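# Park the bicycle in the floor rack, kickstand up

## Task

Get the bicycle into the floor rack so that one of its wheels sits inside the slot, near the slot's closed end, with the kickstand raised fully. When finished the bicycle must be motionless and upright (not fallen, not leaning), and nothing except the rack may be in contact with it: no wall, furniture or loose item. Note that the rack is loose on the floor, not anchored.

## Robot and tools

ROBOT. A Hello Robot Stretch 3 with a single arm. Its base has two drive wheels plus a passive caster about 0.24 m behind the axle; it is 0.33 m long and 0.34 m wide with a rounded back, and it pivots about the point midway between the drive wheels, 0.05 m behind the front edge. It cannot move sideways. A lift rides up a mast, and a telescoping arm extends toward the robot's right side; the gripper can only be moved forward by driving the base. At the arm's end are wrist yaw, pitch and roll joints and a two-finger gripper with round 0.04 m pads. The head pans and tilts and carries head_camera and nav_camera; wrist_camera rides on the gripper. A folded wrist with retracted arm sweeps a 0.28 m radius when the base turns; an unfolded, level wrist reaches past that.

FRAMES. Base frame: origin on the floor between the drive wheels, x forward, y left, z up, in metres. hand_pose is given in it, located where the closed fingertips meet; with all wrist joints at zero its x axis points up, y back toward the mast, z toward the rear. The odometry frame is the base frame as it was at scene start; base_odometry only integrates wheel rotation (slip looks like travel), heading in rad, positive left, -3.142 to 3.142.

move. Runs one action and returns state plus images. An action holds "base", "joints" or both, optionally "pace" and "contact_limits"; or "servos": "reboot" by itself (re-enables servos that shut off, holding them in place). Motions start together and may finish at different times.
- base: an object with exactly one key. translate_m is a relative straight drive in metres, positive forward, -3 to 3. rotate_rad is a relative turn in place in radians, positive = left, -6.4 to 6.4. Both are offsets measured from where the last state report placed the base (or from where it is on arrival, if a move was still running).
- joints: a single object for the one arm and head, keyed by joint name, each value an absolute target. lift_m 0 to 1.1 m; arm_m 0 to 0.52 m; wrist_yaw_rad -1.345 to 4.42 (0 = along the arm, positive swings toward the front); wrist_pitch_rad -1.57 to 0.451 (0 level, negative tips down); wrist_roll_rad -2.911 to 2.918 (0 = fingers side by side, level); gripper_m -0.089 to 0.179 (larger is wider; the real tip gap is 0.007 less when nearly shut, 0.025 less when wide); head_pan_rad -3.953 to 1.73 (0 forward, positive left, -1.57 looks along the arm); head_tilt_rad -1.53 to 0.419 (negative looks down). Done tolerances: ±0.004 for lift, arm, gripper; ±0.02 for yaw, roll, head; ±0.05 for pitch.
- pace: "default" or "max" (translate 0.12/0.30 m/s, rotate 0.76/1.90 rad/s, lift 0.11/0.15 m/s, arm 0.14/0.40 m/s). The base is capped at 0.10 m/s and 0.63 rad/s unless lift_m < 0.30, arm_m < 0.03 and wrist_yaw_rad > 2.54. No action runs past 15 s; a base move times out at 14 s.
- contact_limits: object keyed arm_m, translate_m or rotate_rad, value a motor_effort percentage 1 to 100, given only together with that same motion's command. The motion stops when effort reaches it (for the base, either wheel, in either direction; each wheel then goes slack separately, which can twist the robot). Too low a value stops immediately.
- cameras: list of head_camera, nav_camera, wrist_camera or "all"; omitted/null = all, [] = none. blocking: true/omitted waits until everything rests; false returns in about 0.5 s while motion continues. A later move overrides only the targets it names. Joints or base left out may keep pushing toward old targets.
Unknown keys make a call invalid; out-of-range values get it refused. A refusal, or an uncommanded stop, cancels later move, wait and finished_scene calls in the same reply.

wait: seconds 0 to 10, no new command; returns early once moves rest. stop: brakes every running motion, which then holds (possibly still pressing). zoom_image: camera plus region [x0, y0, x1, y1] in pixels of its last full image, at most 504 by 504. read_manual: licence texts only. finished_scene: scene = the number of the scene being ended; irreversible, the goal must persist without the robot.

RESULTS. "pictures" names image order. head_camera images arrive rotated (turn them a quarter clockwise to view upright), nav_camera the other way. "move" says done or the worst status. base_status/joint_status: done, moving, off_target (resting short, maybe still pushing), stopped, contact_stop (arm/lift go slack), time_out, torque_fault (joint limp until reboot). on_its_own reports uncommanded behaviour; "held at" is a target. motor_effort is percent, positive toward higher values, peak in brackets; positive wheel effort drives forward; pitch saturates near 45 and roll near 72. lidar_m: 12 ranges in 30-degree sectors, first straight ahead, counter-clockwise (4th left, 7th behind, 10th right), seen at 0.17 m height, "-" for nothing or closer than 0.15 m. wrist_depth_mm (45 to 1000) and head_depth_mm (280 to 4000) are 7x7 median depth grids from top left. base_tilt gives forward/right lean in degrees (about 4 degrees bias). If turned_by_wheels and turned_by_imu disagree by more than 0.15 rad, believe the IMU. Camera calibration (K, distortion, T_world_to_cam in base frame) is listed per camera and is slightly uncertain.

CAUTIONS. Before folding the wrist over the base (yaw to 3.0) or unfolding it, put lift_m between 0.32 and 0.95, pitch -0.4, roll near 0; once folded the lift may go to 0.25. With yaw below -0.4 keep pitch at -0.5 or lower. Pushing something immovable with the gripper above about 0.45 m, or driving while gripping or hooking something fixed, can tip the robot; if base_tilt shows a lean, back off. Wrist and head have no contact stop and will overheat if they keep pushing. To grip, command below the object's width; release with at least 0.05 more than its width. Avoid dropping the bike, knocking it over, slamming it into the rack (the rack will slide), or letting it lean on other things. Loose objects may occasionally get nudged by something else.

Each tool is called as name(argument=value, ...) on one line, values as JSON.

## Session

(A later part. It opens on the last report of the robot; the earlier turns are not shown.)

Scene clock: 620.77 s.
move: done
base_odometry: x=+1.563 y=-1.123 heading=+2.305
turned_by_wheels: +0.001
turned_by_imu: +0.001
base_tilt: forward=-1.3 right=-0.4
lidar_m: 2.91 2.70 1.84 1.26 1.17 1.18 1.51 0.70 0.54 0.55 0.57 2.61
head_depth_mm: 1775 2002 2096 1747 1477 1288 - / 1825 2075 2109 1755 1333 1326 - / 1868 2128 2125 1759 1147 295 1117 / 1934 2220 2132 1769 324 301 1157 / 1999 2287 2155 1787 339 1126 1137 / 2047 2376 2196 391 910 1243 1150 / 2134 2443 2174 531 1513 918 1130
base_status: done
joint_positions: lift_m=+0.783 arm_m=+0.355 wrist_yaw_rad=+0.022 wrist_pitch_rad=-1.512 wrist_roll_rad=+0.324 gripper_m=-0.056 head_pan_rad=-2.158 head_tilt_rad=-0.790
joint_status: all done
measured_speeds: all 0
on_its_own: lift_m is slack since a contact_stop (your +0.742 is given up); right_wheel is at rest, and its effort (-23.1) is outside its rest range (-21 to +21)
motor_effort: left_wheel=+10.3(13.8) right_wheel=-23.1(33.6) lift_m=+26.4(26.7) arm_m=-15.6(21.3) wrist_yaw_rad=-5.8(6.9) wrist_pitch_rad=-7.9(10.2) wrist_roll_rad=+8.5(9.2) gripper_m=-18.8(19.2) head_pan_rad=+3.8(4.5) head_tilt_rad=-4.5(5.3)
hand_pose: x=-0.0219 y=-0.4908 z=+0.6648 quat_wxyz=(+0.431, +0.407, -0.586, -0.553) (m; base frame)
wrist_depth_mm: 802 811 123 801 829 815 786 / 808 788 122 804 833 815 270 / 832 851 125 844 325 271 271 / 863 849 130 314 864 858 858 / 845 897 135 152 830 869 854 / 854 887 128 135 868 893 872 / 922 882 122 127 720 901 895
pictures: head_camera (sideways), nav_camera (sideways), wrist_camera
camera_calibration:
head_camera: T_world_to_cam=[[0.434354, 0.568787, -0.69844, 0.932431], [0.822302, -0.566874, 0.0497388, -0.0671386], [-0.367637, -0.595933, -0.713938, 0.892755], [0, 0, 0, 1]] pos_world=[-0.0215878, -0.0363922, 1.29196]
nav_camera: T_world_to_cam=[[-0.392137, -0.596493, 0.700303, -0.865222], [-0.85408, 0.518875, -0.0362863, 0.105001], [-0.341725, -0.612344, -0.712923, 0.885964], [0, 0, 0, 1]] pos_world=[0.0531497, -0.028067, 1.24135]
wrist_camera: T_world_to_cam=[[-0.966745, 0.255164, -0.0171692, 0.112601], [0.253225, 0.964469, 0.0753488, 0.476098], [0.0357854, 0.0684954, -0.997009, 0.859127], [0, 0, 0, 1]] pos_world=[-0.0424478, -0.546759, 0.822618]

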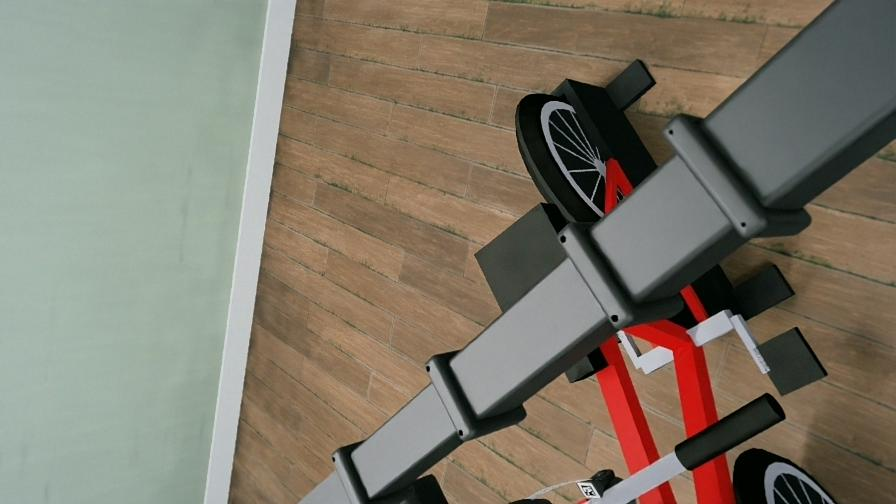

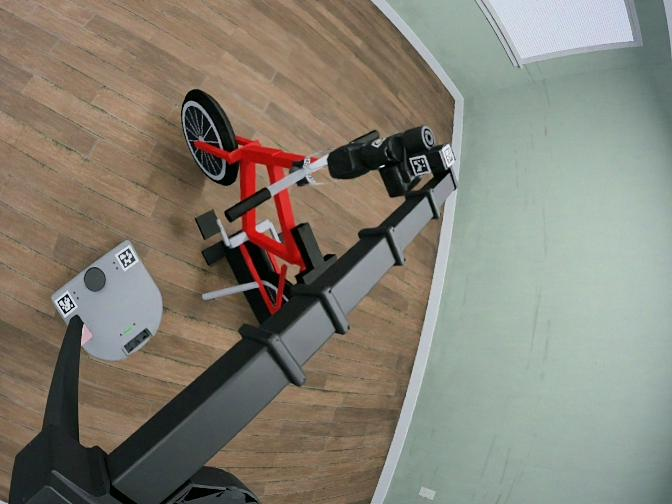

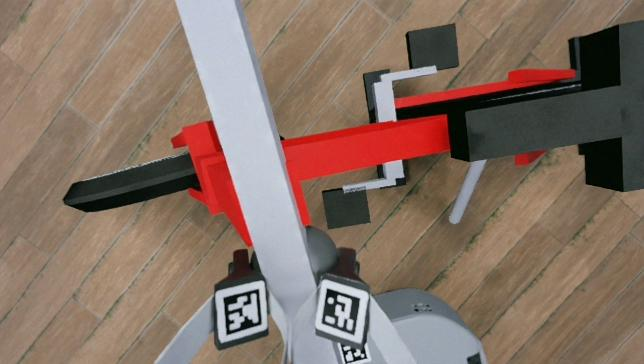

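move(base={"translate_m":0.008}, joints={"arm_m":0.32,"head_pan_rad":-1.9,"wrist_pitch_rad":-1.54})

move(joints={"arm_m":0.29})

Scene clock: 625.60 s.
move: off_target
base_odometry: x=+1.558 y=-1.117 heading=+2.305
turned_by_wheels: +0.000
turned_by_imu: +0.000
base_tilt: forward=-1.3 right=-0.4
lidar_m: 2.89 2.70 1.84 1.26 1.17 1.19 1.51 0.69 0.54 0.55 0.56 2.61
head_depth_mm: 1863 2098 2119 1740 1168 1299 - / 1956 2211 2142 1757 876 293 1111 / 2052 2375 2140 1759 329 1126 1152 / 2175 2453 2152 388 915 1117 1149 / 2338 2577 500 1666 1515 1062 1161 / 2501 2654 493 517 729 1059 1166 / 2676 2804 2188 1752 1519 986 1152
base_status: done
joint_positions: lift_m=+0.783 arm_m=+0.320 wrist_yaw_rad=+0.023 wrist_pitch_rad=-1.459 wrist_roll_rad=+0.327 gripper_m=-0.056 head_pan_rad=-1.908 head_tilt_rad=-0.790
joint_status: wrist_pitch_rad off_target (ended at -1.459, target -1.540); the others done
measured_speeds: all 0
on_its_own: lift_m is slack since a contact_stop (your +0.742 is given up); wrist_pitch_rad is at rest, and its effort (-14.9) is outside its rest range (-8 to +12)
motor_effort: left_wheel=+3.6(14.3) right_wheel=-7.2(19.4) lift_m=+25.5(26.9) arm_m=-19.0(23.2) wrist_yaw_rad=-6.5(7.1) wrist_pitch_rad=-14.9(15.9) wrist_roll_rad=+7.4(8.5) gripper_m=-19.1(19.3) head_pan_rad=+4.0(9.1) head_tilt_rad=-4.7(5.1)
hand_pose: x=-0.0215 y=-0.4696 z=+0.6644 quat_wxyz=(+0.441, +0.395, -0.601, -0.537) (m; base frame)
wrist_depth_mm: 824 848 123 813 811 814 826 / 848 850 125 844 813 813 276 / 828 853 128 825 330 273 271 / 820 832 137 303 855 826 835 / 838 869 864 148 845 860 833 / 876 860 129 137 855 859 857 / 891 855 121 129 676 875 838
pictures: head_camera (sideways), nav_camera (sideways), wrist_camera
camera_calibration:
head_camera: T_world_to_cam=[[0.280216, 0.65853, -0.698439, 0.93337], [0.936941, -0.345931, 0.0497388, -0.0678379], [-0.208857, -0.668333, -0.713939, 0.891787], [0, 0, 0, 1]] pos_world=[-0.0117289, -0.0421086, 1.29196]
nav_camera: T_world_to_cam=[[-0.232459, -0.674937, 0.700302, -0.866195], [-0.955863, 0.291565, -0.0362863, 0.105622], [-0.179692, -0.677828, -0.712924, 0.884976], [0, 0, 0, 1]] pos_world=[0.0586289, -0.0155609, 1.24135]
wrist_camera: T_world_to_cam=[[-0.966066, 0.256266, -0.032309, 0.118079], [0.255581, 0.966493, 0.023882, 0.490813], [0.0373465, 0.0148141, -0.999193, 0.83356], [0, 0, 0, 1]] pos_world=[-0.0425008, -0.516975, 0.824981]

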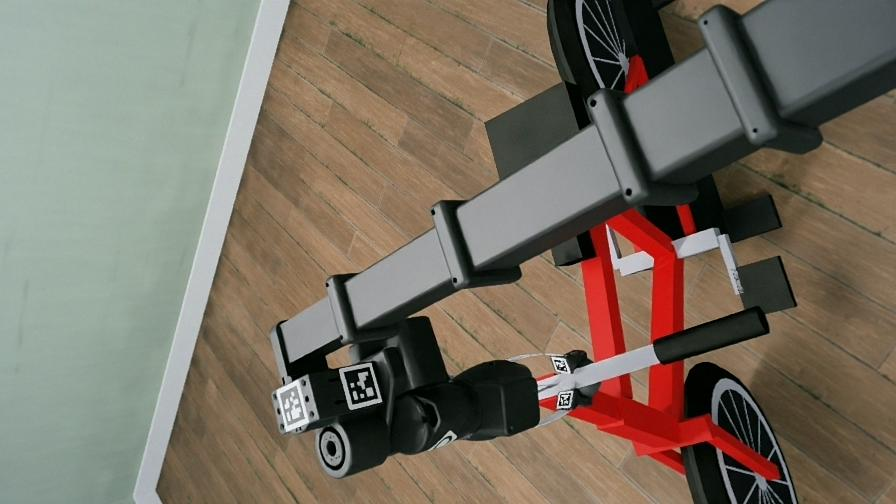

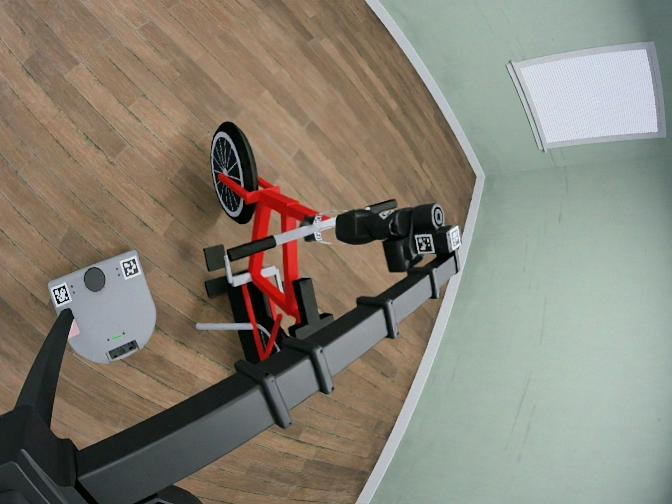

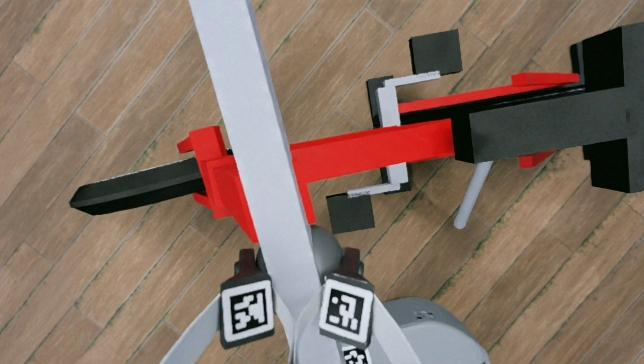

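Scene clock: 626.80 s.
move: done
base_odometry: x=+1.558 y=-1.117 heading=+2.305
turned_by_wheels: +0.000
turned_by_imu: +0.001
base_tilt: forward=-1.3 right=-0.4
lidar_m: 2.89 2.69 1.85 1.26 1.17 1.19 1.51 0.68 0.53 0.54 0.56 2.61
head_depth_mm: 1840 2083 2115 1757 1194 1295 - / 1952 2186 2132 1752 872 291 1117 / 2073 2350 2138 1763 332 331 1155 / 2203 2476 2165 404 890 1151 1163 / 2353 2565 497 502 1478 1048 1145 / 2462 2662 478 490 683 1028 1161 / 2654 2814 2180 1738 1532 967 1145
base_status: not commanded
joint_positions: lift_m=+0.781 arm_m=+0.290 wrist_yaw_rad=+0.023 wrist_pitch_rad=-1.449 wrist_roll_rad=+0.328 gripper_m=-0.056 head_pan_rad=-1.908 head_tilt_rad=-0.790
joint_status: all done
measured_speeds: all 0
on_its_own: lift_m is slack since a contact_stop (your +0.742 is given up); wrist_pitch_rad is at rest, and its effort (-16.7) is outside its rest range (-8 to +12)
motor_effort: left_wheel=+7.4(7.8) right_wheel=-16.4(16.4) lift_m=+26.1(29.3) arm_m=-19.7(27.0) wrist_yaw_rad=-6.9(6.9) wrist_pitch_rad=-16.7(17.0) wrist_roll_rad=+7.2(7.6) gripper_m=-18.5(19.5) head_pan_rad=+4.3(4.7) head_tilt_rad=-4.3(5.1)
hand_pose: x=-0.0215 y=-0.4421 z=+0.6623 quat_wxyz=(+0.442, +0.393, -0.604, -0.534) (m; base frame)
wrist_depth_mm: 847 823 122 809 818 832 803 / 843 847 124 822 785 833 265 / 851 852 127 844 326 270 272 / 844 853 132 633 879 810 833 / 870 858 138 643 845 847 833 / 862 847 128 138 853 829 828 / 858 870 122 146 691 828 848
pictures: head_camera (sideways), nav_camera (sideways), wrist_camera
camera_calibration:
head_camera: T_world_to_cam=[[0.280188, 0.658542, -0.698439, 0.93337], [0.936955, -0.345892, 0.0497388, -0.067838], [-0.208829, -0.668342, -0.713939, 0.891787], [0, 0, 0, 1]] pos_world=[-0.0117271, -0.0421094, 1.29196]
nav_camera: T_world_to_cam=[[-0.232431, -0.674946, 0.700302, -0.866195], [-0.955875, 0.291524, -0.0362863, 0.105622], [-0.179664, -0.677835, -0.712924, 0.884976], [0, 0, 0, 1]] pos_world=[0.0586296, -0.0155587, 1.24135]
wrist_camera: T_world_to_cam=[[-0.965753, 0.257072, -0.0351406, 0.113254], [0.256707, 0.966379, 0.0146177, 0.470367], [0.0377169, 0.00509622, -0.999275, 0.826832], [0, 0, 0, 1]] pos_world=[-0.0425565, -0.487881, 0.823337]

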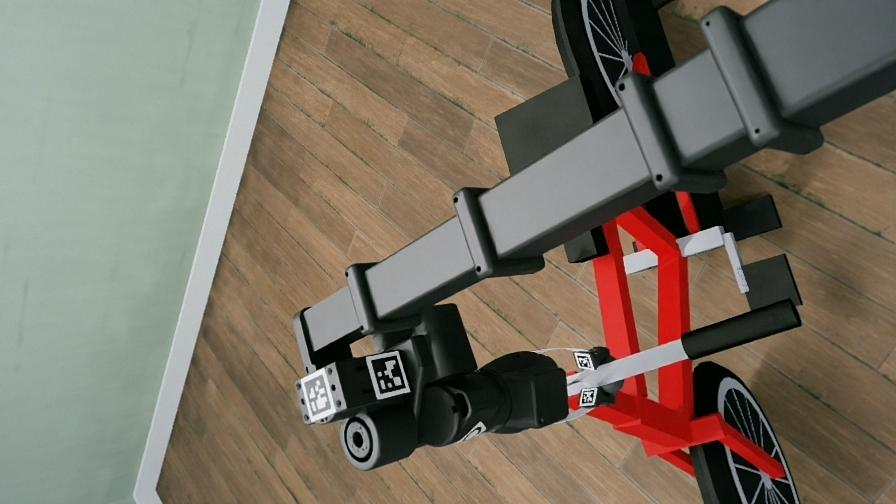

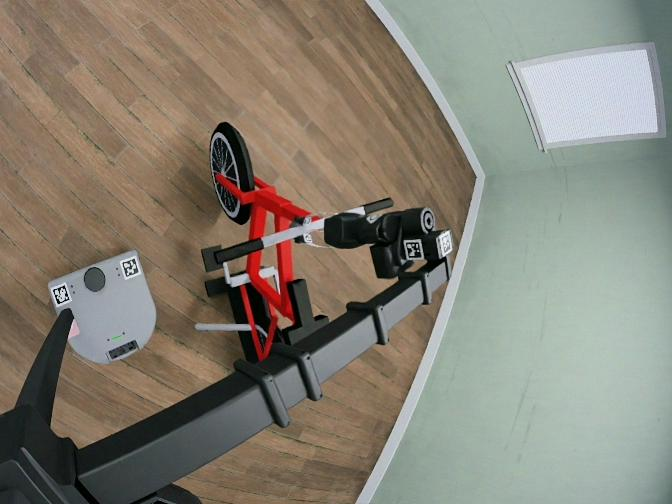

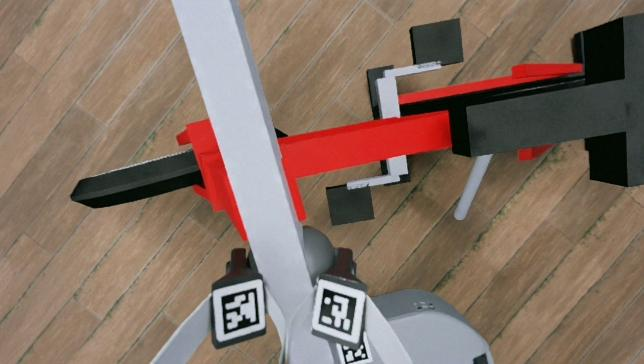

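move(joints={"arm_m":0.265,"head_pan_rad":-2.158})

zoom_image(camera="head_camera", region=[390, 0, 790, 400])

Scene clock: 633.03 s.
move: done
base_odometry: x=+1.558 y=-1.117 heading=+2.306
turned_by_wheels: +0.000
turned_by_imu: +0.000
base_tilt: forward=-1.3 right=-0.4
lidar_m: 2.89 2.70 1.84 1.26 1.17 1.19 1.51 0.65 0.51 0.38 0.55 2.61
head_depth_mm: 1766 2016 2102 1746 1487 1295 1181 / 1822 2073 2124 1750 1294 1319 - / 1898 2148 2137 1765 1089 294 1117 / 1933 2228 2157 1780 343 302 1157 / 2003 2306 2158 1780 350 1191 1125 / 2085 2394 2168 411 1464 983 1132 / 2161 2501 2187 455 527 777 1133
base_status: not commanded
joint_positions: lift_m=+0.779 arm_m=+0.265 wrist_yaw_rad=+0.023 wrist_pitch_rad=-1.451 wrist_roll_rad=+0.328 gripper_m=-0.056 head_pan_rad=-2.150 head_tilt_rad=-0.790
joint_status: all done
measured_speeds: all 0
on_its_own: lift_m is slack since a contact_stop (your +0.742 is given up); wrist_pitch_rad is at rest, and its effort (-16.2) is outside its rest range (-8 to +12)
motor_effort: left_wheel=+8.4(8.8) right_wheel=-17.9(17.9) lift_m=+26.0(29.3) arm_m=-20.0(24.2) wrist_yaw_rad=-6.2(7.0) wrist_pitch_rad=-16.2(18.0) wrist_roll_rad=+6.9(7.3) gripper_m=-18.3(19.1) head_pan_rad=-3.6(7.7) head_tilt_rad=-5.0(5.2)
hand_pose: x=-0.0215 y=-0.4165 z=+0.6604 quat_wxyz=(+0.442, +0.393, -0.603, -0.535) (m; base frame)
wrist_depth_mm: 825 847 841 830 824 820 292 / 869 863 124 834 780 362 264 / 842 834 126 310 325 270 268 / 845 851 133 636 820 818 840 / 864 850 138 661 830 852 836 / 843 865 129 129 852 844 836 / 871 866 123 150 669 857 846
pictures: head_camera (sideways), nav_camera (sideways), wrist_camera
camera_calibration:
head_camera: T_world_to_cam=[[0.42955, 0.572424, -0.698439, 0.932459], [0.827045, -0.559931, 0.0497388, -0.0671675], [-0.362606, -0.599006, -0.713939, 0.892725], [0, 0, 0, 1]] pos_world=[-0.0212804, -0.036624, 1.29196]
nav_camera: T_world_to_cam=[[-0.387102, -0.599774, 0.700302, -0.865252], [-0.858418, 0.511665, -0.0362863, 0.105028], [-0.336557, -0.615199, -0.712924, 0.885933], [0, 0, 0, 1]] pos_world=[0.0533843, -0.0276698, 1.24135]
wrist_camera: T_world_to_cam=[[-0.965867, 0.25673, -0.0345009, 0.106035], [0.256285, 0.966455, 0.0168176, 0.44425], [0.0376612, 0.00740148, -0.999263, 0.825771], [0, 0, 0, 1]] pos_world=[-0.0425384, -0.462681, 0.82135]

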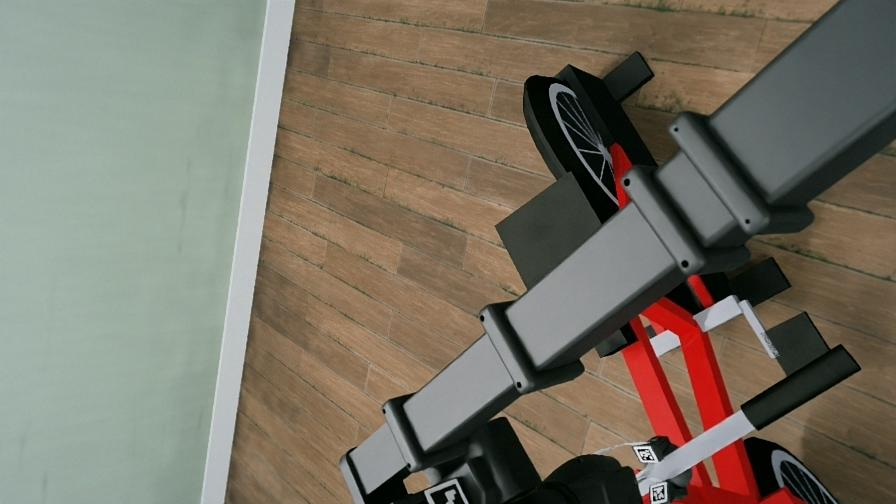

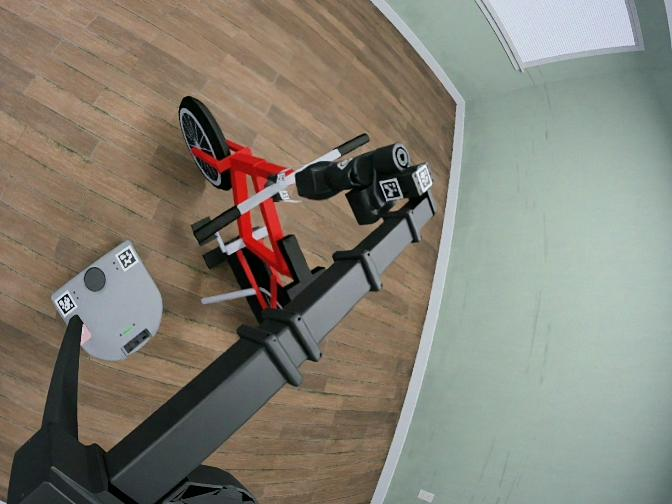

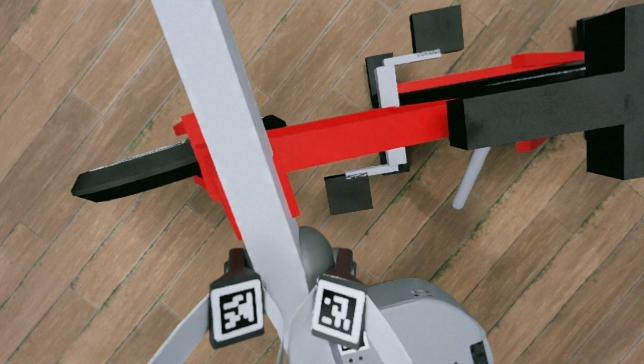

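Scaled by 1.260 from the camera's 896x504 image, which has a finer 1280x720 frame.

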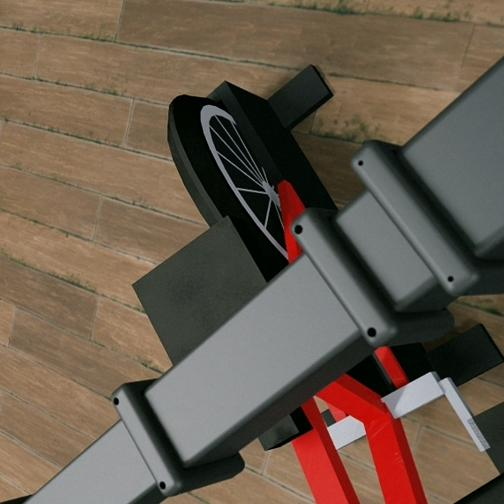

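move(joints={"arm_m":0.24}, cameras=["wrist_camera"])

move(joints={"arm_m":0.22})

Scene clock: 637.37 s.
move: done
base_odometry: x=+1.558 y=-1.117 heading=+2.306
turned_by_wheels: +0.000
turned_by_imu: +0.000
base_tilt: forward=-1.3 right=-0.4
lidar_m: 2.89 2.70 1.84 1.25 1.17 1.19 1.52 0.64 0.38 0.37 0.55 2.61
head_depth_mm: 1778 2007 2109 1755 1489 1292 1180 / 1838 2084 2118 1761 1264 1318 - / 1882 2143 2137 1769 1059 294 1114 / 1941 2226 2147 1768 345 311 1159 / 2004 2299 2153 1784 348 1084 1106 / 2075 2388 2181 412 1450 985 1123 / 2136 2525 2187 438 468 646 1132
base_status: not commanded
joint_positions: lift_m=+0.777 arm_m=+0.240 wrist_yaw_rad=+0.024 wrist_pitch_rad=-1.456 wrist_roll_rad=+0.328 gripper_m=-0.056 head_pan_rad=-2.150 head_tilt_rad=-0.790
joint_status: all done
measured_speeds: all 0
on_its_own: lift_m is slack since a contact_stop (your +0.742 is given up); wrist_pitch_rad is at rest, and its effort (-15.4) is outside its rest range (-8 to +12)
motor_effort: left_wheel=+8.9(9.4) right_wheel=-20.5(20.5) lift_m=+26.0(29.8) arm_m=-19.0(26.3) wrist_yaw_rad=-6.8(7.7) wrist_pitch_rad=-15.4(16.9) wrist_roll_rad=+7.2(7.4) gripper_m=-19.7(19.7) head_pan_rad=-4.0(4.4) head_tilt_rad=-5.0(5.2)
hand_pose: x=-0.0215 y=-0.3903 z=+0.6580 quat_wxyz=(+0.441, +0.395, -0.602, -0.536) (m; base frame)
wrist_depth_mm: 837 - 822 834 578 815 271 / 852 849 135 830 591 266 260 / 825 849 127 303 320 272 273 / 839 822 133 810 830 858 817 / 835 839 138 840 855 831 844 / 880 883 129 129 717 847 860 / 863 862 123 155 661 831 844
pictures: wrist_camera
camera_calibration:
wrist_camera: T_world_to_cam=[[-0.966119, 0.255955, -0.0331925, 0.0980299], [0.255353, 0.966613, 0.0213167, 0.416046], [0.0375404, 0.0121186, -0.999222, 0.824925], [0, 0, 0, 1]] pos_world=[-0.0424982, -0.437244, 0.818668]

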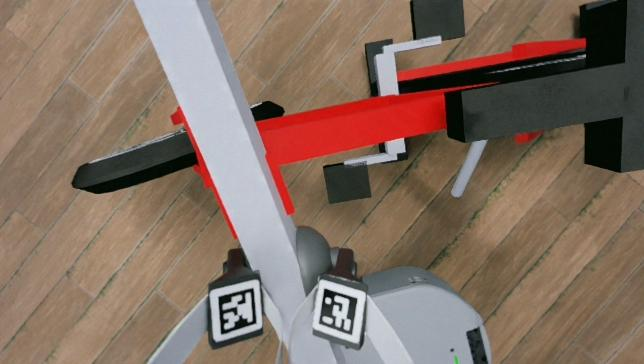

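Scene clock: 638.40 s.
move: done
base_odometry: x=+1.558 y=-1.117 heading=+2.306
turned_by_wheels: +0.000
turned_by_imu: +0.000
base_tilt: forward=-1.3 right=-0.4
lidar_m: 2.90 2.70 1.84 1.26 1.17 1.19 1.51 0.64 0.37 0.36 0.52 2.61
head_depth_mm: 1780 2023 2107 1732 1481 1298 1180 / 1830 2074 2118 1767 1273 1324 - / 1894 2133 2121 1790 1037 295 1117 / 1956 2220 2156 1764 347 312 1139 / 2000 2316 2157 1778 347 1074 1036 / 2086 2388 2178 409 1425 985 1124 / 2120 2476 2204 428 437 619 1134
base_status: not commanded
joint_positions: lift_m=+0.775 arm_m=+0.220 wrist_yaw_rad=+0.024 wrist_pitch_rad=-1.466 wrist_roll_rad=+0.328 gripper_m=-0.056 head_pan_rad=-2.150 head_tilt_rad=-0.790
joint_status: all done
measured_speeds: all 0
on_its_own: lift_m is slack since a contact_stop (your +0.742 is given up); wrist_pitch_rad is at rest, and its effort (-13.5) is outside its rest range (-8 to +12)
motor_effort: left_wheel=+8.9(9.3) right_wheel=-20.4(20.6) lift_m=+26.1(28.6) arm_m=-18.8(27.1) wrist_yaw_rad=-6.7(9.3) wrist_pitch_rad=-13.5(15.7) wrist_roll_rad=+7.0(7.5) gripper_m=-19.1(19.8) head_pan_rad=-3.4(4.1) head_tilt_rad=-4.8(5.2)
hand_pose: x=-0.0216 y=-0.3677 z=+0.6568 quat_wxyz=(+0.439, +0.397, -0.599, -0.539) (m; base frame)
wrist_depth_mm: 823 113 822 813 822 813 269 / 822 853 821 824 575 263 259 / 827 828 129 306 328 685 277 / 854 860 135 826 829 814 822 / 824 862 141 827 825 846 824 / 847 850 129 138 683 857 838 / 879 870 124 163 691 868 847
pictures: head_camera (sideways), nav_camera (sideways), wrist_camera
camera_calibration:
head_camera: T_world_to_cam=[[0.429605, 0.572384, -0.698439, 0.932459], [0.826992, -0.560009, 0.0497388, -0.0671672], [-0.362663, -0.598971, -0.713939, 0.892725], [0, 0, 0, 1]] pos_world=[-0.0212838, -0.0366214, 1.29196]
nav_camera: T_world_to_cam=[[-0.387159, -0.599737, 0.700302, -0.865252], [-0.85837, 0.511747, -0.0362863, 0.105028], [-0.336615, -0.615167, -0.712924, 0.885934], [0, 0, 0, 1]] pos_world=[0.0533817, -0.0276743, 1.24135]
wrist_camera: T_world_to_cam=[[-0.966168, 0.256117, -0.0303789, 0.0903595], [0.255202, 0.966391, 0.0309884, 0.387815], [0.0372945, 0.0221872, -0.999058, 0.827063], [0, 0, 0, 1]] pos_world=[-0.0425134, -0.416274, 0.817011]

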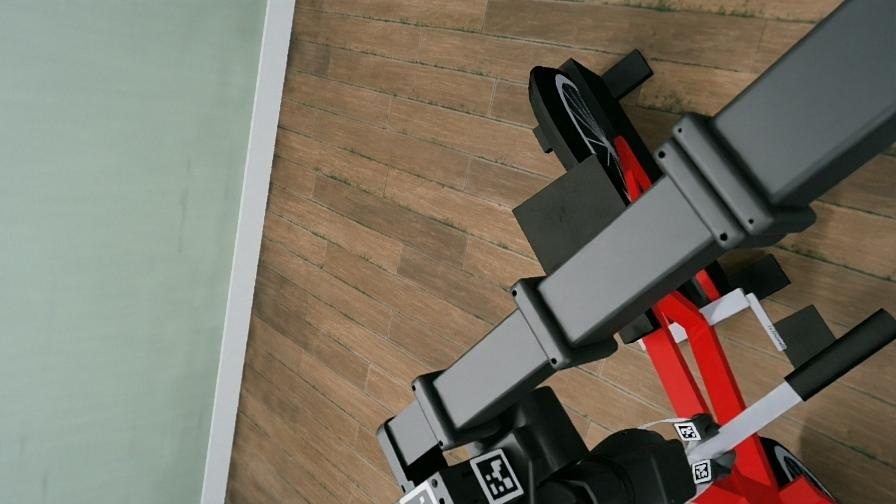

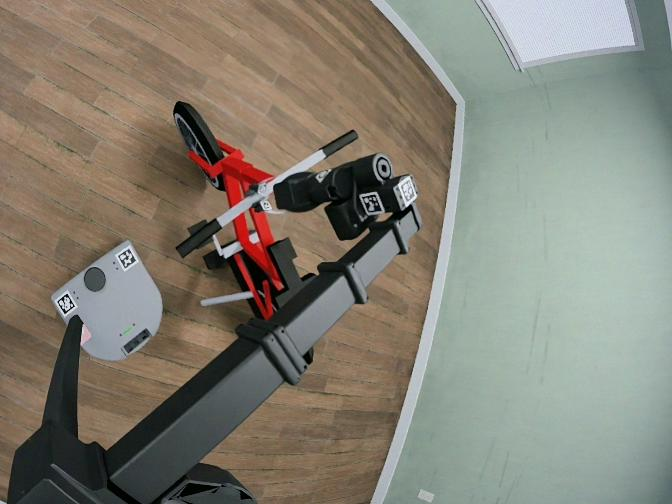

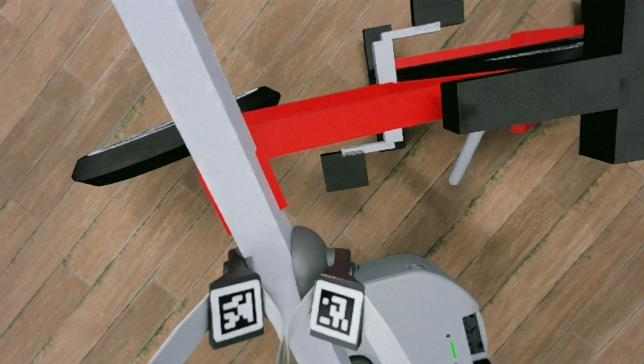

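move(joints={"arm_m":0.2})

zoom_image(camera="head_camera", region=[450, 0, 850, 400])

Scene clock: 642.40 s.
move: done
base_odometry: x=+1.558 y=-1.117 heading=+2.306
turned_by_wheels: +0.000
turned_by_imu: +0.000
base_tilt: forward=-1.3 right=-0.4
lidar_m: 2.89 2.69 1.84 1.26 1.17 1.19 1.52 0.63 0.36 0.36 0.51 2.61
head_depth_mm: 1786 2007 2100 1742 1484 1293 1182 / 1835 2077 2139 1749 1260 1303 - / 1903 2153 2136 1766 877 294 1117 / 1942 2242 2148 1766 354 314 1141 / 2014 2310 2161 1793 347 1071 1046 / 2087 2416 2195 410 443 972 1127 / 2135 2541 2206 406 418 479 1138
base_status: not commanded
joint_positions: lift_m=+0.774 arm_m=+0.200 wrist_yaw_rad=+0.026 wrist_pitch_rad=-1.464 wrist_roll_rad=+0.326 gripper_m=-0.056 head_pan_rad=-2.150 head_tilt_rad=-0.790
joint_status: all done
measured_speeds: all 0
on_its_own: lift_m is slack since a contact_stop (your +0.742 is given up); wrist_pitch_rad is at rest, and its effort (-13.9) is outside its rest range (-8 to +12)
motor_effort: left_wheel=+8.9(9.3) right_wheel=-20.7(20.9) lift_m=+26.3(29.2) arm_m=-18.5(23.3) wrist_yaw_rad=-8.3(9.7) wrist_pitch_rad=-13.9(14.1) wrist_roll_rad=+7.5(8.0) gripper_m=-19.3(19.4) head_pan_rad=-3.0(4.1) head_tilt_rad=-4.5(5.2)
hand_pose: x=-0.0216 y=-0.3481 z=+0.6549 quat_wxyz=(+0.441, +0.398, -0.599, -0.538) (m; base frame)
wrist_depth_mm: 815 113 829 823 766 811 268 / 846 122 847 827 320 266 259 / 864 822 131 304 825 836 277 / 833 826 137 830 841 815 808 / 854 833 145 850 842 837 838 / 864 864 130 129 674 835 829 / 858 858 126 127 694 854 836
pictures: head_camera (sideways), nav_camera (sideways), wrist_camera
camera_calibration:
head_camera: T_world_to_cam=[[0.429605, 0.572383, -0.698439, 0.932459], [0.826991, -0.56001, 0.0497388, -0.0671672], [-0.362663, -0.598971, -0.713939, 0.892726], [0, 0, 0, 1]] pos_world=[-0.0212839, -0.0366214, 1.29196]
nav_camera: T_world_to_cam=[[-0.387159, -0.599737, 0.700302, -0.865252], [-0.858369, 0.511748, -0.0362863, 0.105028], [-0.336616, -0.615166, -0.712924, 0.885934], [0, 0, 0, 1]] pos_world=[0.0533817, -0.0276744, 1.24135]
wrist_camera: T_world_to_cam=[[-0.967206, 0.252148, -0.0305566, 0.0840039], [0.251283, 0.967464, 0.0295046, 0.370167], [0.0370019, 0.0208587, -0.999097, 0.824321], [0, 0, 0, 1]] pos_world=[-0.0422689, -0.396499, 0.815222]

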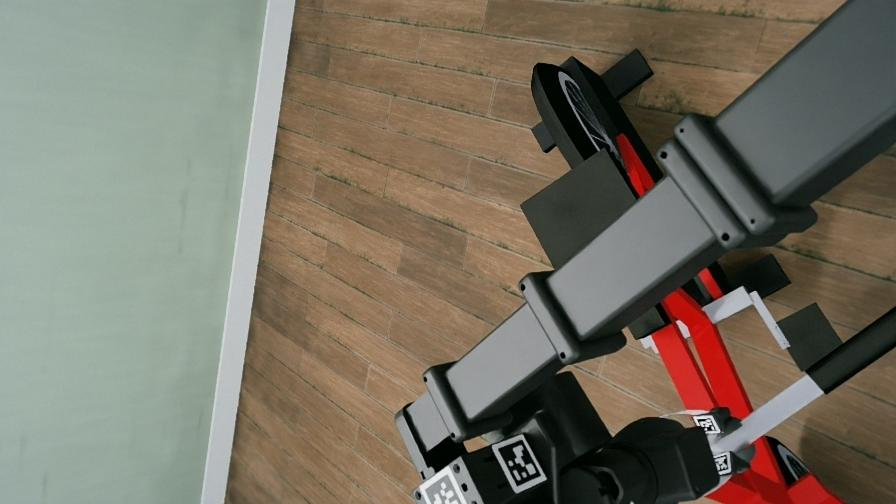

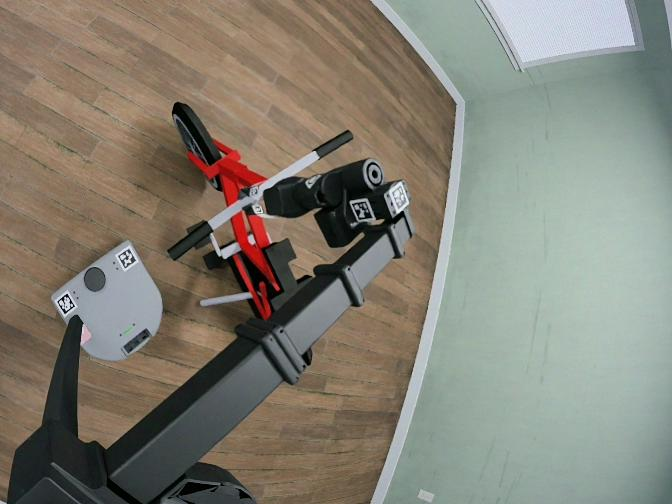

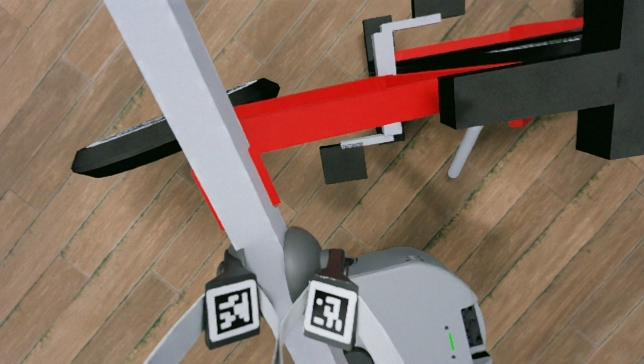

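Scaled by 1.260 from the camera's 896x504 image, which has a finer 1280x720 frame.

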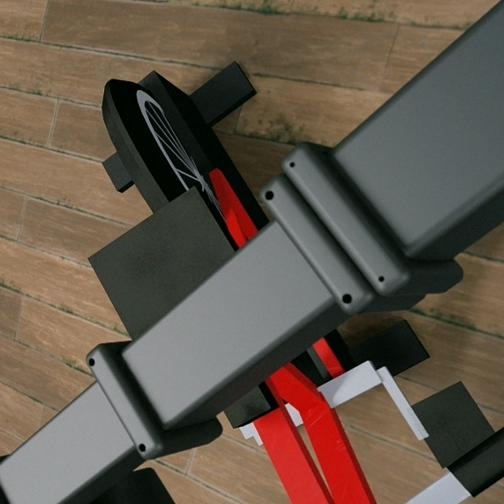

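move(joints={"arm_m":0.185})

move(joints={"arm_m":0.17})

Scene clock: 648.00 s.
move: done
base_odometry: x=+1.558 y=-1.117 heading=+2.306
turned_by_wheels: +0.000
turned_by_imu: +0.000
base_tilt: forward=-1.3 right=-0.5
lidar_m: 2.89 2.69 1.84 1.26 1.17 1.19 1.51 0.63 0.36 0.35 0.50 2.60
head_depth_mm: 1775 2030 2120 1748 1462 1294 1188 / 1838 2078 2117 1738 1274 1298 - / 1895 2148 2137 1756 854 294 1119 / 1951 2227 2147 1768 350 315 1139 / 2014 2315 2185 1782 345 1059 1027 / 2074 2394 2181 413 426 808 1127 / 2165 2487 2191 417 409 449 1119
base_status: not commanded
joint_positions: lift_m=+0.773 arm_m=+0.185 wrist_yaw_rad=+0.026 wrist_pitch_rad=-1.486 wrist_roll_rad=+0.325 gripper_m=-0.056 head_pan_rad=-2.150 head_tilt_rad=-0.790
joint_status: all done
measured_speeds: all 0
on_its_own: lift_m is slack since a contact_stop (your +0.742 is given up); wrist_pitch_rad is at rest, and its effort (-9.9) is outside its rest range (-8 to +12)
motor_effort: left_wheel=+8.8(9.5) right_wheel=-21.3(21.4) lift_m=+26.1(28.1) arm_m=-17.0(21.3) wrist_yaw_rad=-9.0(10.3) wrist_pitch_rad=-9.9(14.3) wrist_roll_rad=+7.9(8.3) gripper_m=-18.6(19.8) head_pan_rad=-3.5(4.3) head_tilt_rad=-4.3(5.0)
hand_pose: x=-0.0217 y=-0.3275 z=+0.6545 quat_wxyz=(+0.437, +0.402, -0.593, -0.544) (m; base frame)
wrist_depth_mm: 814 113 802 803 685 804 255 / 830 123 142 528 315 266 261 / 832 492 133 629 824 812 291 / 857 837 141 850 837 839 809 / 840 832 150 831 810 820 825 / 864 891 128 138 682 856 859 / 847 859 124 128 690 877 850
pictures: head_camera (sideways), nav_camera (sideways), wrist_camera
camera_calibration:
head_camera: T_world_to_cam=[[0.429606, 0.572383, -0.698439, 0.932459], [0.826991, -0.560011, 0.0497388, -0.0671672], [-0.362664, -0.598971, -0.713939, 0.892726], [0, 0, 0, 1]] pos_world=[-0.0212839, -0.0366213, 1.29196]
nav_camera: T_world_to_cam=[[-0.38716, -0.599737, 0.700302, -0.865252], [-0.858369, 0.511749, -0.0362863, 0.105028], [-0.336617, -0.615166, -0.712924, 0.885934], [0, 0, 0, 1]] pos_world=[0.0533817, -0.0276744, 1.24135]
wrist_camera: T_world_to_cam=[[-0.967461, 0.251832, -0.0244848, 0.0745781], [0.250396, 0.966836, 0.0503073, 0.336466], [0.0363418, 0.0425394, -0.998434, 0.830128], [0, 0, 0, 1]] pos_world=[-0.0422666, -0.379401, 0.813727]

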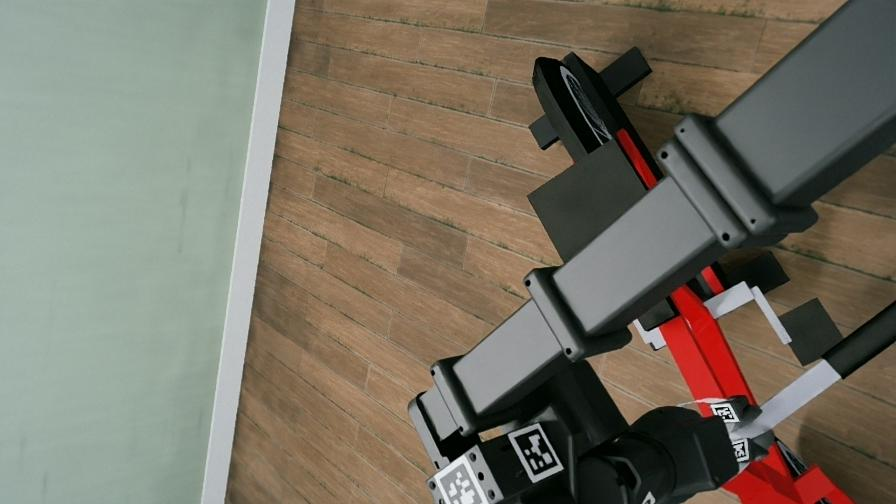

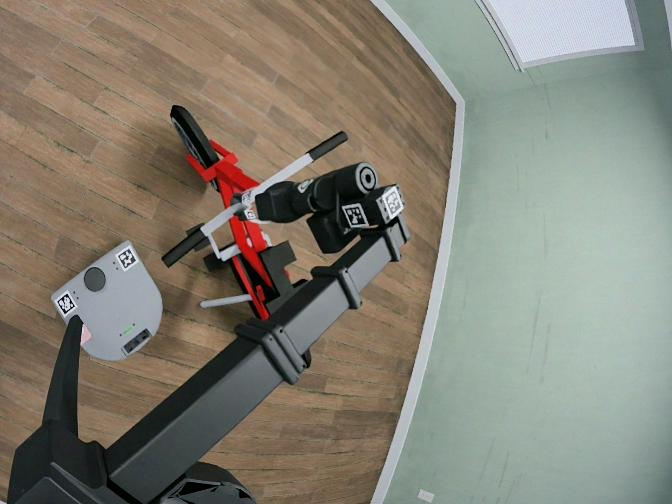

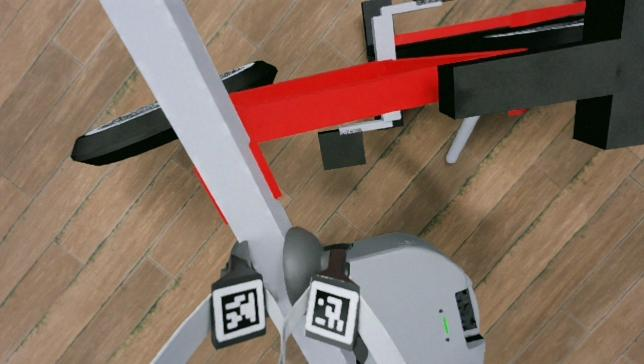

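Scene clock: 649.07 s.
move: done
base_odometry: x=+1.558 y=-1.117 heading=+2.305
turned_by_wheels: -0.001
turned_by_imu: -0.001
base_tilt: forward=-1.3 right=-0.5
lidar_m: 2.91 2.70 1.85 1.26 1.17 1.19 1.52 0.62 0.37 0.37 0.48 2.61
head_depth_mm: 1780 2027 2096 1745 1453 1298 1183 / 1837 2098 2120 1745 1315 1298 - / 1883 2152 2149 1770 847 294 1115 / 1939 2199 2125 1768 349 314 1127 / 2014 2301 2147 1771 346 1077 1109 / 2065 2384 2174 411 409 585 1148 / 2131 2480 2188 408 391 429 930
base_status: not commanded
joint_positions: lift_m=+0.773 arm_m=+0.170 wrist_yaw_rad=+0.018 wrist_pitch_rad=-1.556 wrist_roll_rad=+0.343 gripper_m=-0.056 head_pan_rad=-2.150 head_tilt_rad=-0.790
joint_status: all done
measured_speeds: all 0
on_its_own: lift_m is slack since a contact_stop (your +0.742 is given up); wrist_pitch_rad moved -0.070 to your old target -1.540
motor_effort: left_wheel=-0.4(9.4) right_wheel=-2.0(21.4) lift_m=+25.3(26.9) arm_m=+13.0(21.6) wrist_yaw_rad=-2.1(10.3) wrist_pitch_rad=+3.2(10.2) wrist_roll_rad=+1.9(8.2) gripper_m=-14.8(19.3) head_pan_rad=-3.3(3.8) head_tilt_rad=-4.5(5.1)
hand_pose: x=-0.0220 y=-0.2944 z=+0.6556 quat_wxyz=(+0.415, +0.409, -0.578, -0.570) (m; base frame)
wrist_depth_mm: 790 794 787 778 521 258 258 / 121 400 390 308 318 272 274 / 121 129 289 808 849 831 862 / 835 138 152 829 845 825 841 / 832 847 173 191 693 853 859 / 839 862 852 127 243 869 911 / 880 878 121 127 723 892 919
pictures: head_camera (sideways), nav_camera (sideways), wrist_camera
camera_calibration:
head_camera: T_world_to_cam=[[0.429841, 0.572534, -0.69817, 0.932107], [0.826891, -0.560158, 0.0497327, -0.0671586], [-0.362612, -0.598688, -0.714203, 0.893068], [0, 0, 0, 1]] pos_world=[-0.0212877, -0.0366139, 1.29194]
nav_camera: T_world_to_cam=[[-0.3874, -0.599896, 0.700033, -0.8649], [-0.85828, 0.511897, -0.0363019, 0.105047], [-0.336568, -0.614888, -0.713187, 0.886276], [0, 0, 0, 1]] pos_world=[0.0533897, -0.0276629, 1.24135]
wrist_camera: T_world_to_cam=[[-0.960378, 0.278649, -0.00532998, 0.0614579], [0.276132, 0.953943, 0.117232, 0.257336], [0.0377512, 0.111116, -0.99309, 0.84649], [0, 0, 0, 1]] pos_world=[-0.0439917, -0.356667, 0.8108]

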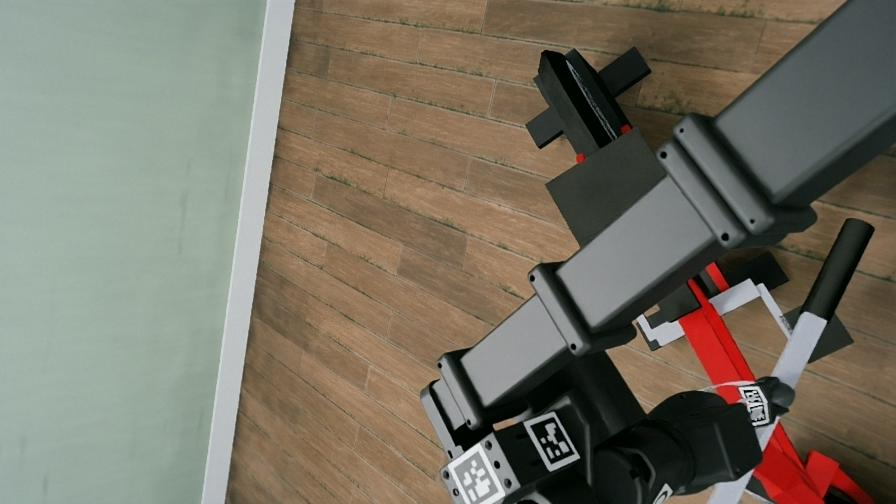

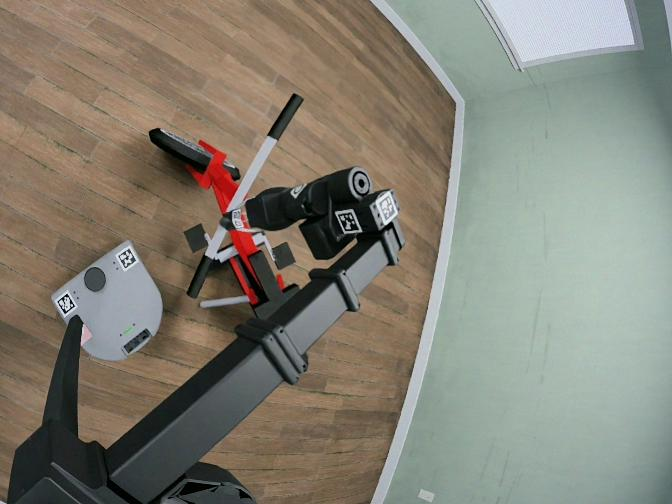

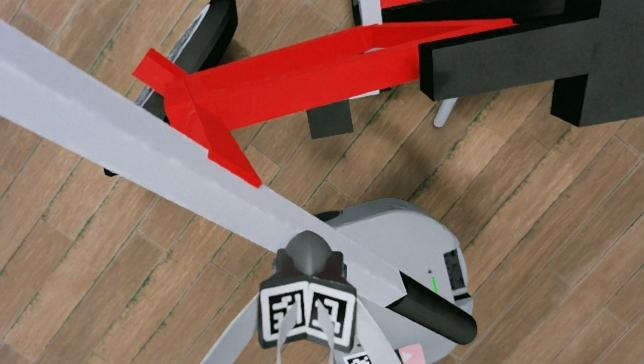

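zoom_image(camera="head_camera", region=[450, 0, 750, 250])

zoom_image(camera="nav_camera", region=[130, 80, 430, 380])

Scaled by 1.680 from the camera's 896x504 image, which has a finer 1280x720 frame.

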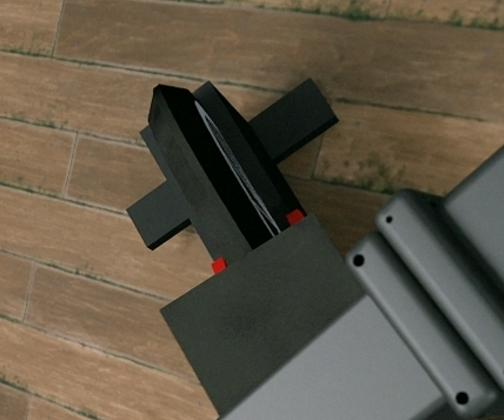

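Scaled by 1.680 from the camera's 672x504 image, which has a finer 792x594 frame.

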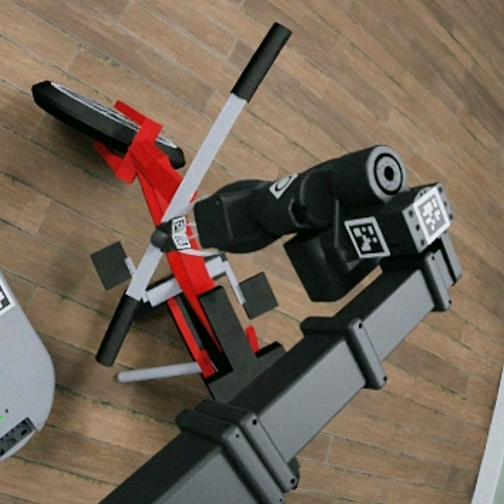

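move(joints={"arm_m":0.155,"wrist_pitch_rad":-1.556})

zoom_image(camera="nav_camera", region=[130, 80, 430, 380])

Scene clock: 656.47 s.
move: done
base_odometry: x=+1.558 y=-1.117 heading=+2.305
turned_by_wheels: +0.000
turned_by_imu: +0.000
base_tilt: forward=-1.3 right=-0.4
lidar_m: 2.89 2.70 1.84 1.26 1.17 1.19 1.51 0.60 0.38 0.38 0.47 2.62
head_depth_mm: 1770 1998 2100 1743 1463 1299 1190 / 1831 2084 2124 1746 1301 1277 - / 1895 2165 2155 1752 1505 294 1121 / 1931 2207 2133 1758 343 314 1136 / 2012 2292 2159 1784 353 1080 1107 / 2070 2375 2162 411 396 448 600 / 2140 2491 2223 1806 375 414 695
base_status: not commanded
joint_positions: lift_m=+0.773 arm_m=+0.155 wrist_yaw_rad=+0.018 wrist_pitch_rad=-1.556 wrist_roll_rad=+0.344 gripper_m=-0.056 head_pan_rad=-2.150 head_tilt_rad=-0.790
joint_status: all done
measured_speeds: all 0
on_its_own: lift_m is slack since a contact_stop (your +0.742 is given up)
motor_effort: left_wheel=+0.3(0.7) right_wheel=-1.9(2.1) lift_m=+25.4(26.7) arm_m=-14.8(21.2) wrist_yaw_rad=-2.2(2.4) wrist_pitch_rad=-0.1(2.7) wrist_roll_rad=+1.6(2.1) gripper_m=-14.2(14.8) head_pan_rad=-3.3(3.9) head_tilt_rad=-4.0(4.7)
hand_pose: x=-0.0220 y=-0.2797 z=+0.6555 quat_wxyz=(+0.415, +0.409, -0.579, -0.571) (m; base frame)
wrist_depth_mm: 772 781 794 792 619 455 250 / 785 736 459 523 337 299 270 / 829 486 348 328 331 288 288 / 124 279 313 852 822 857 853 / 862 144 218 684 687 859 875 / 884 851 167 127 711 876 875 / 864 885 121 123 715 900 911
pictures: head_camera (sideways), nav_camera (sideways), wrist_camera
camera_calibration:
head_camera: T_world_to_cam=[[0.42984, 0.572535, -0.69817, 0.932107], [0.826892, -0.560157, 0.0497327, -0.0671586], [-0.362611, -0.598688, -0.714203, 0.893068], [0, 0, 0, 1]] pos_world=[-0.0212876, -0.0366139, 1.29194]
nav_camera: T_world_to_cam=[[-0.387399, -0.599896, 0.700033, -0.8649], [-0.85828, 0.511896, -0.0363019, 0.105047], [-0.336567, -0.614888, -0.713187, 0.886276], [0, 0, 0, 1]] pos_world=[0.0533898, -0.0276628, 1.24135]
wrist_camera: T_world_to_cam=[[-0.96008, 0.279673, -0.00543049, 0.0577146], [0.277148, 0.953682, 0.116959, 0.243414], [0.0378892, 0.110785, -0.993122, 0.844778], [0, 0, 0, 1]] pos_world=[-0.0440589, -0.341869, 0.810812]

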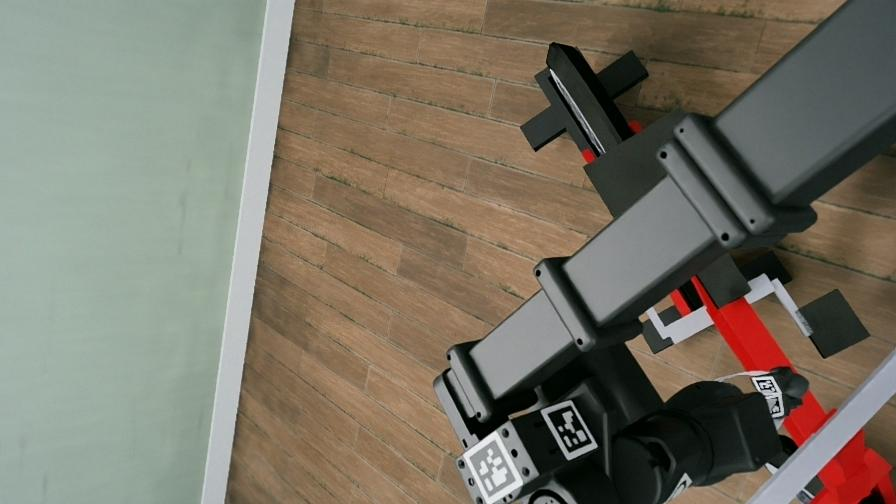

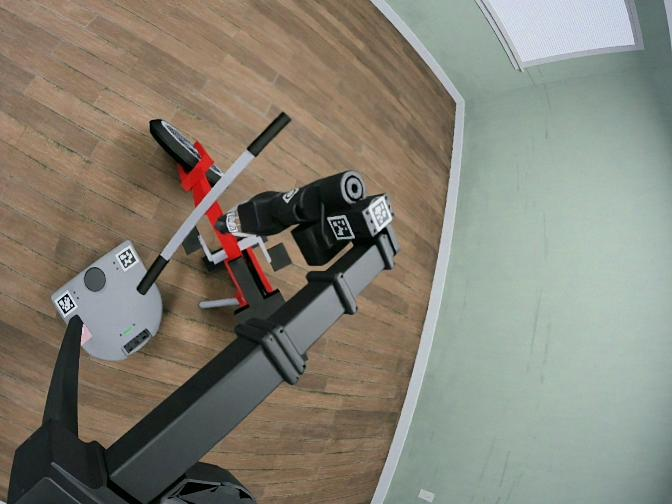

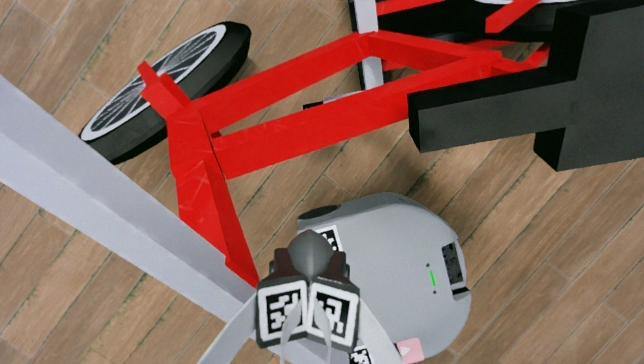

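Scaled by 1.680 from the camera's 672x504 image, which has a finer 792x594 frame.

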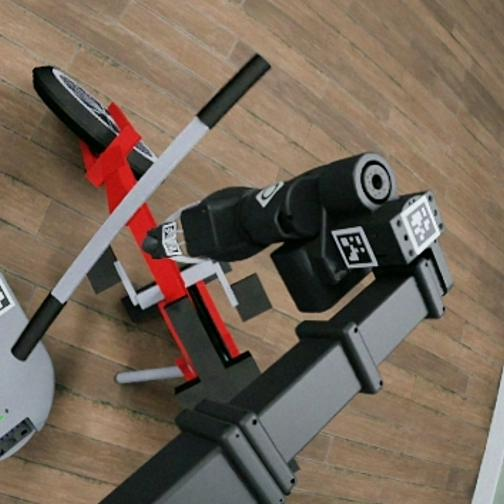

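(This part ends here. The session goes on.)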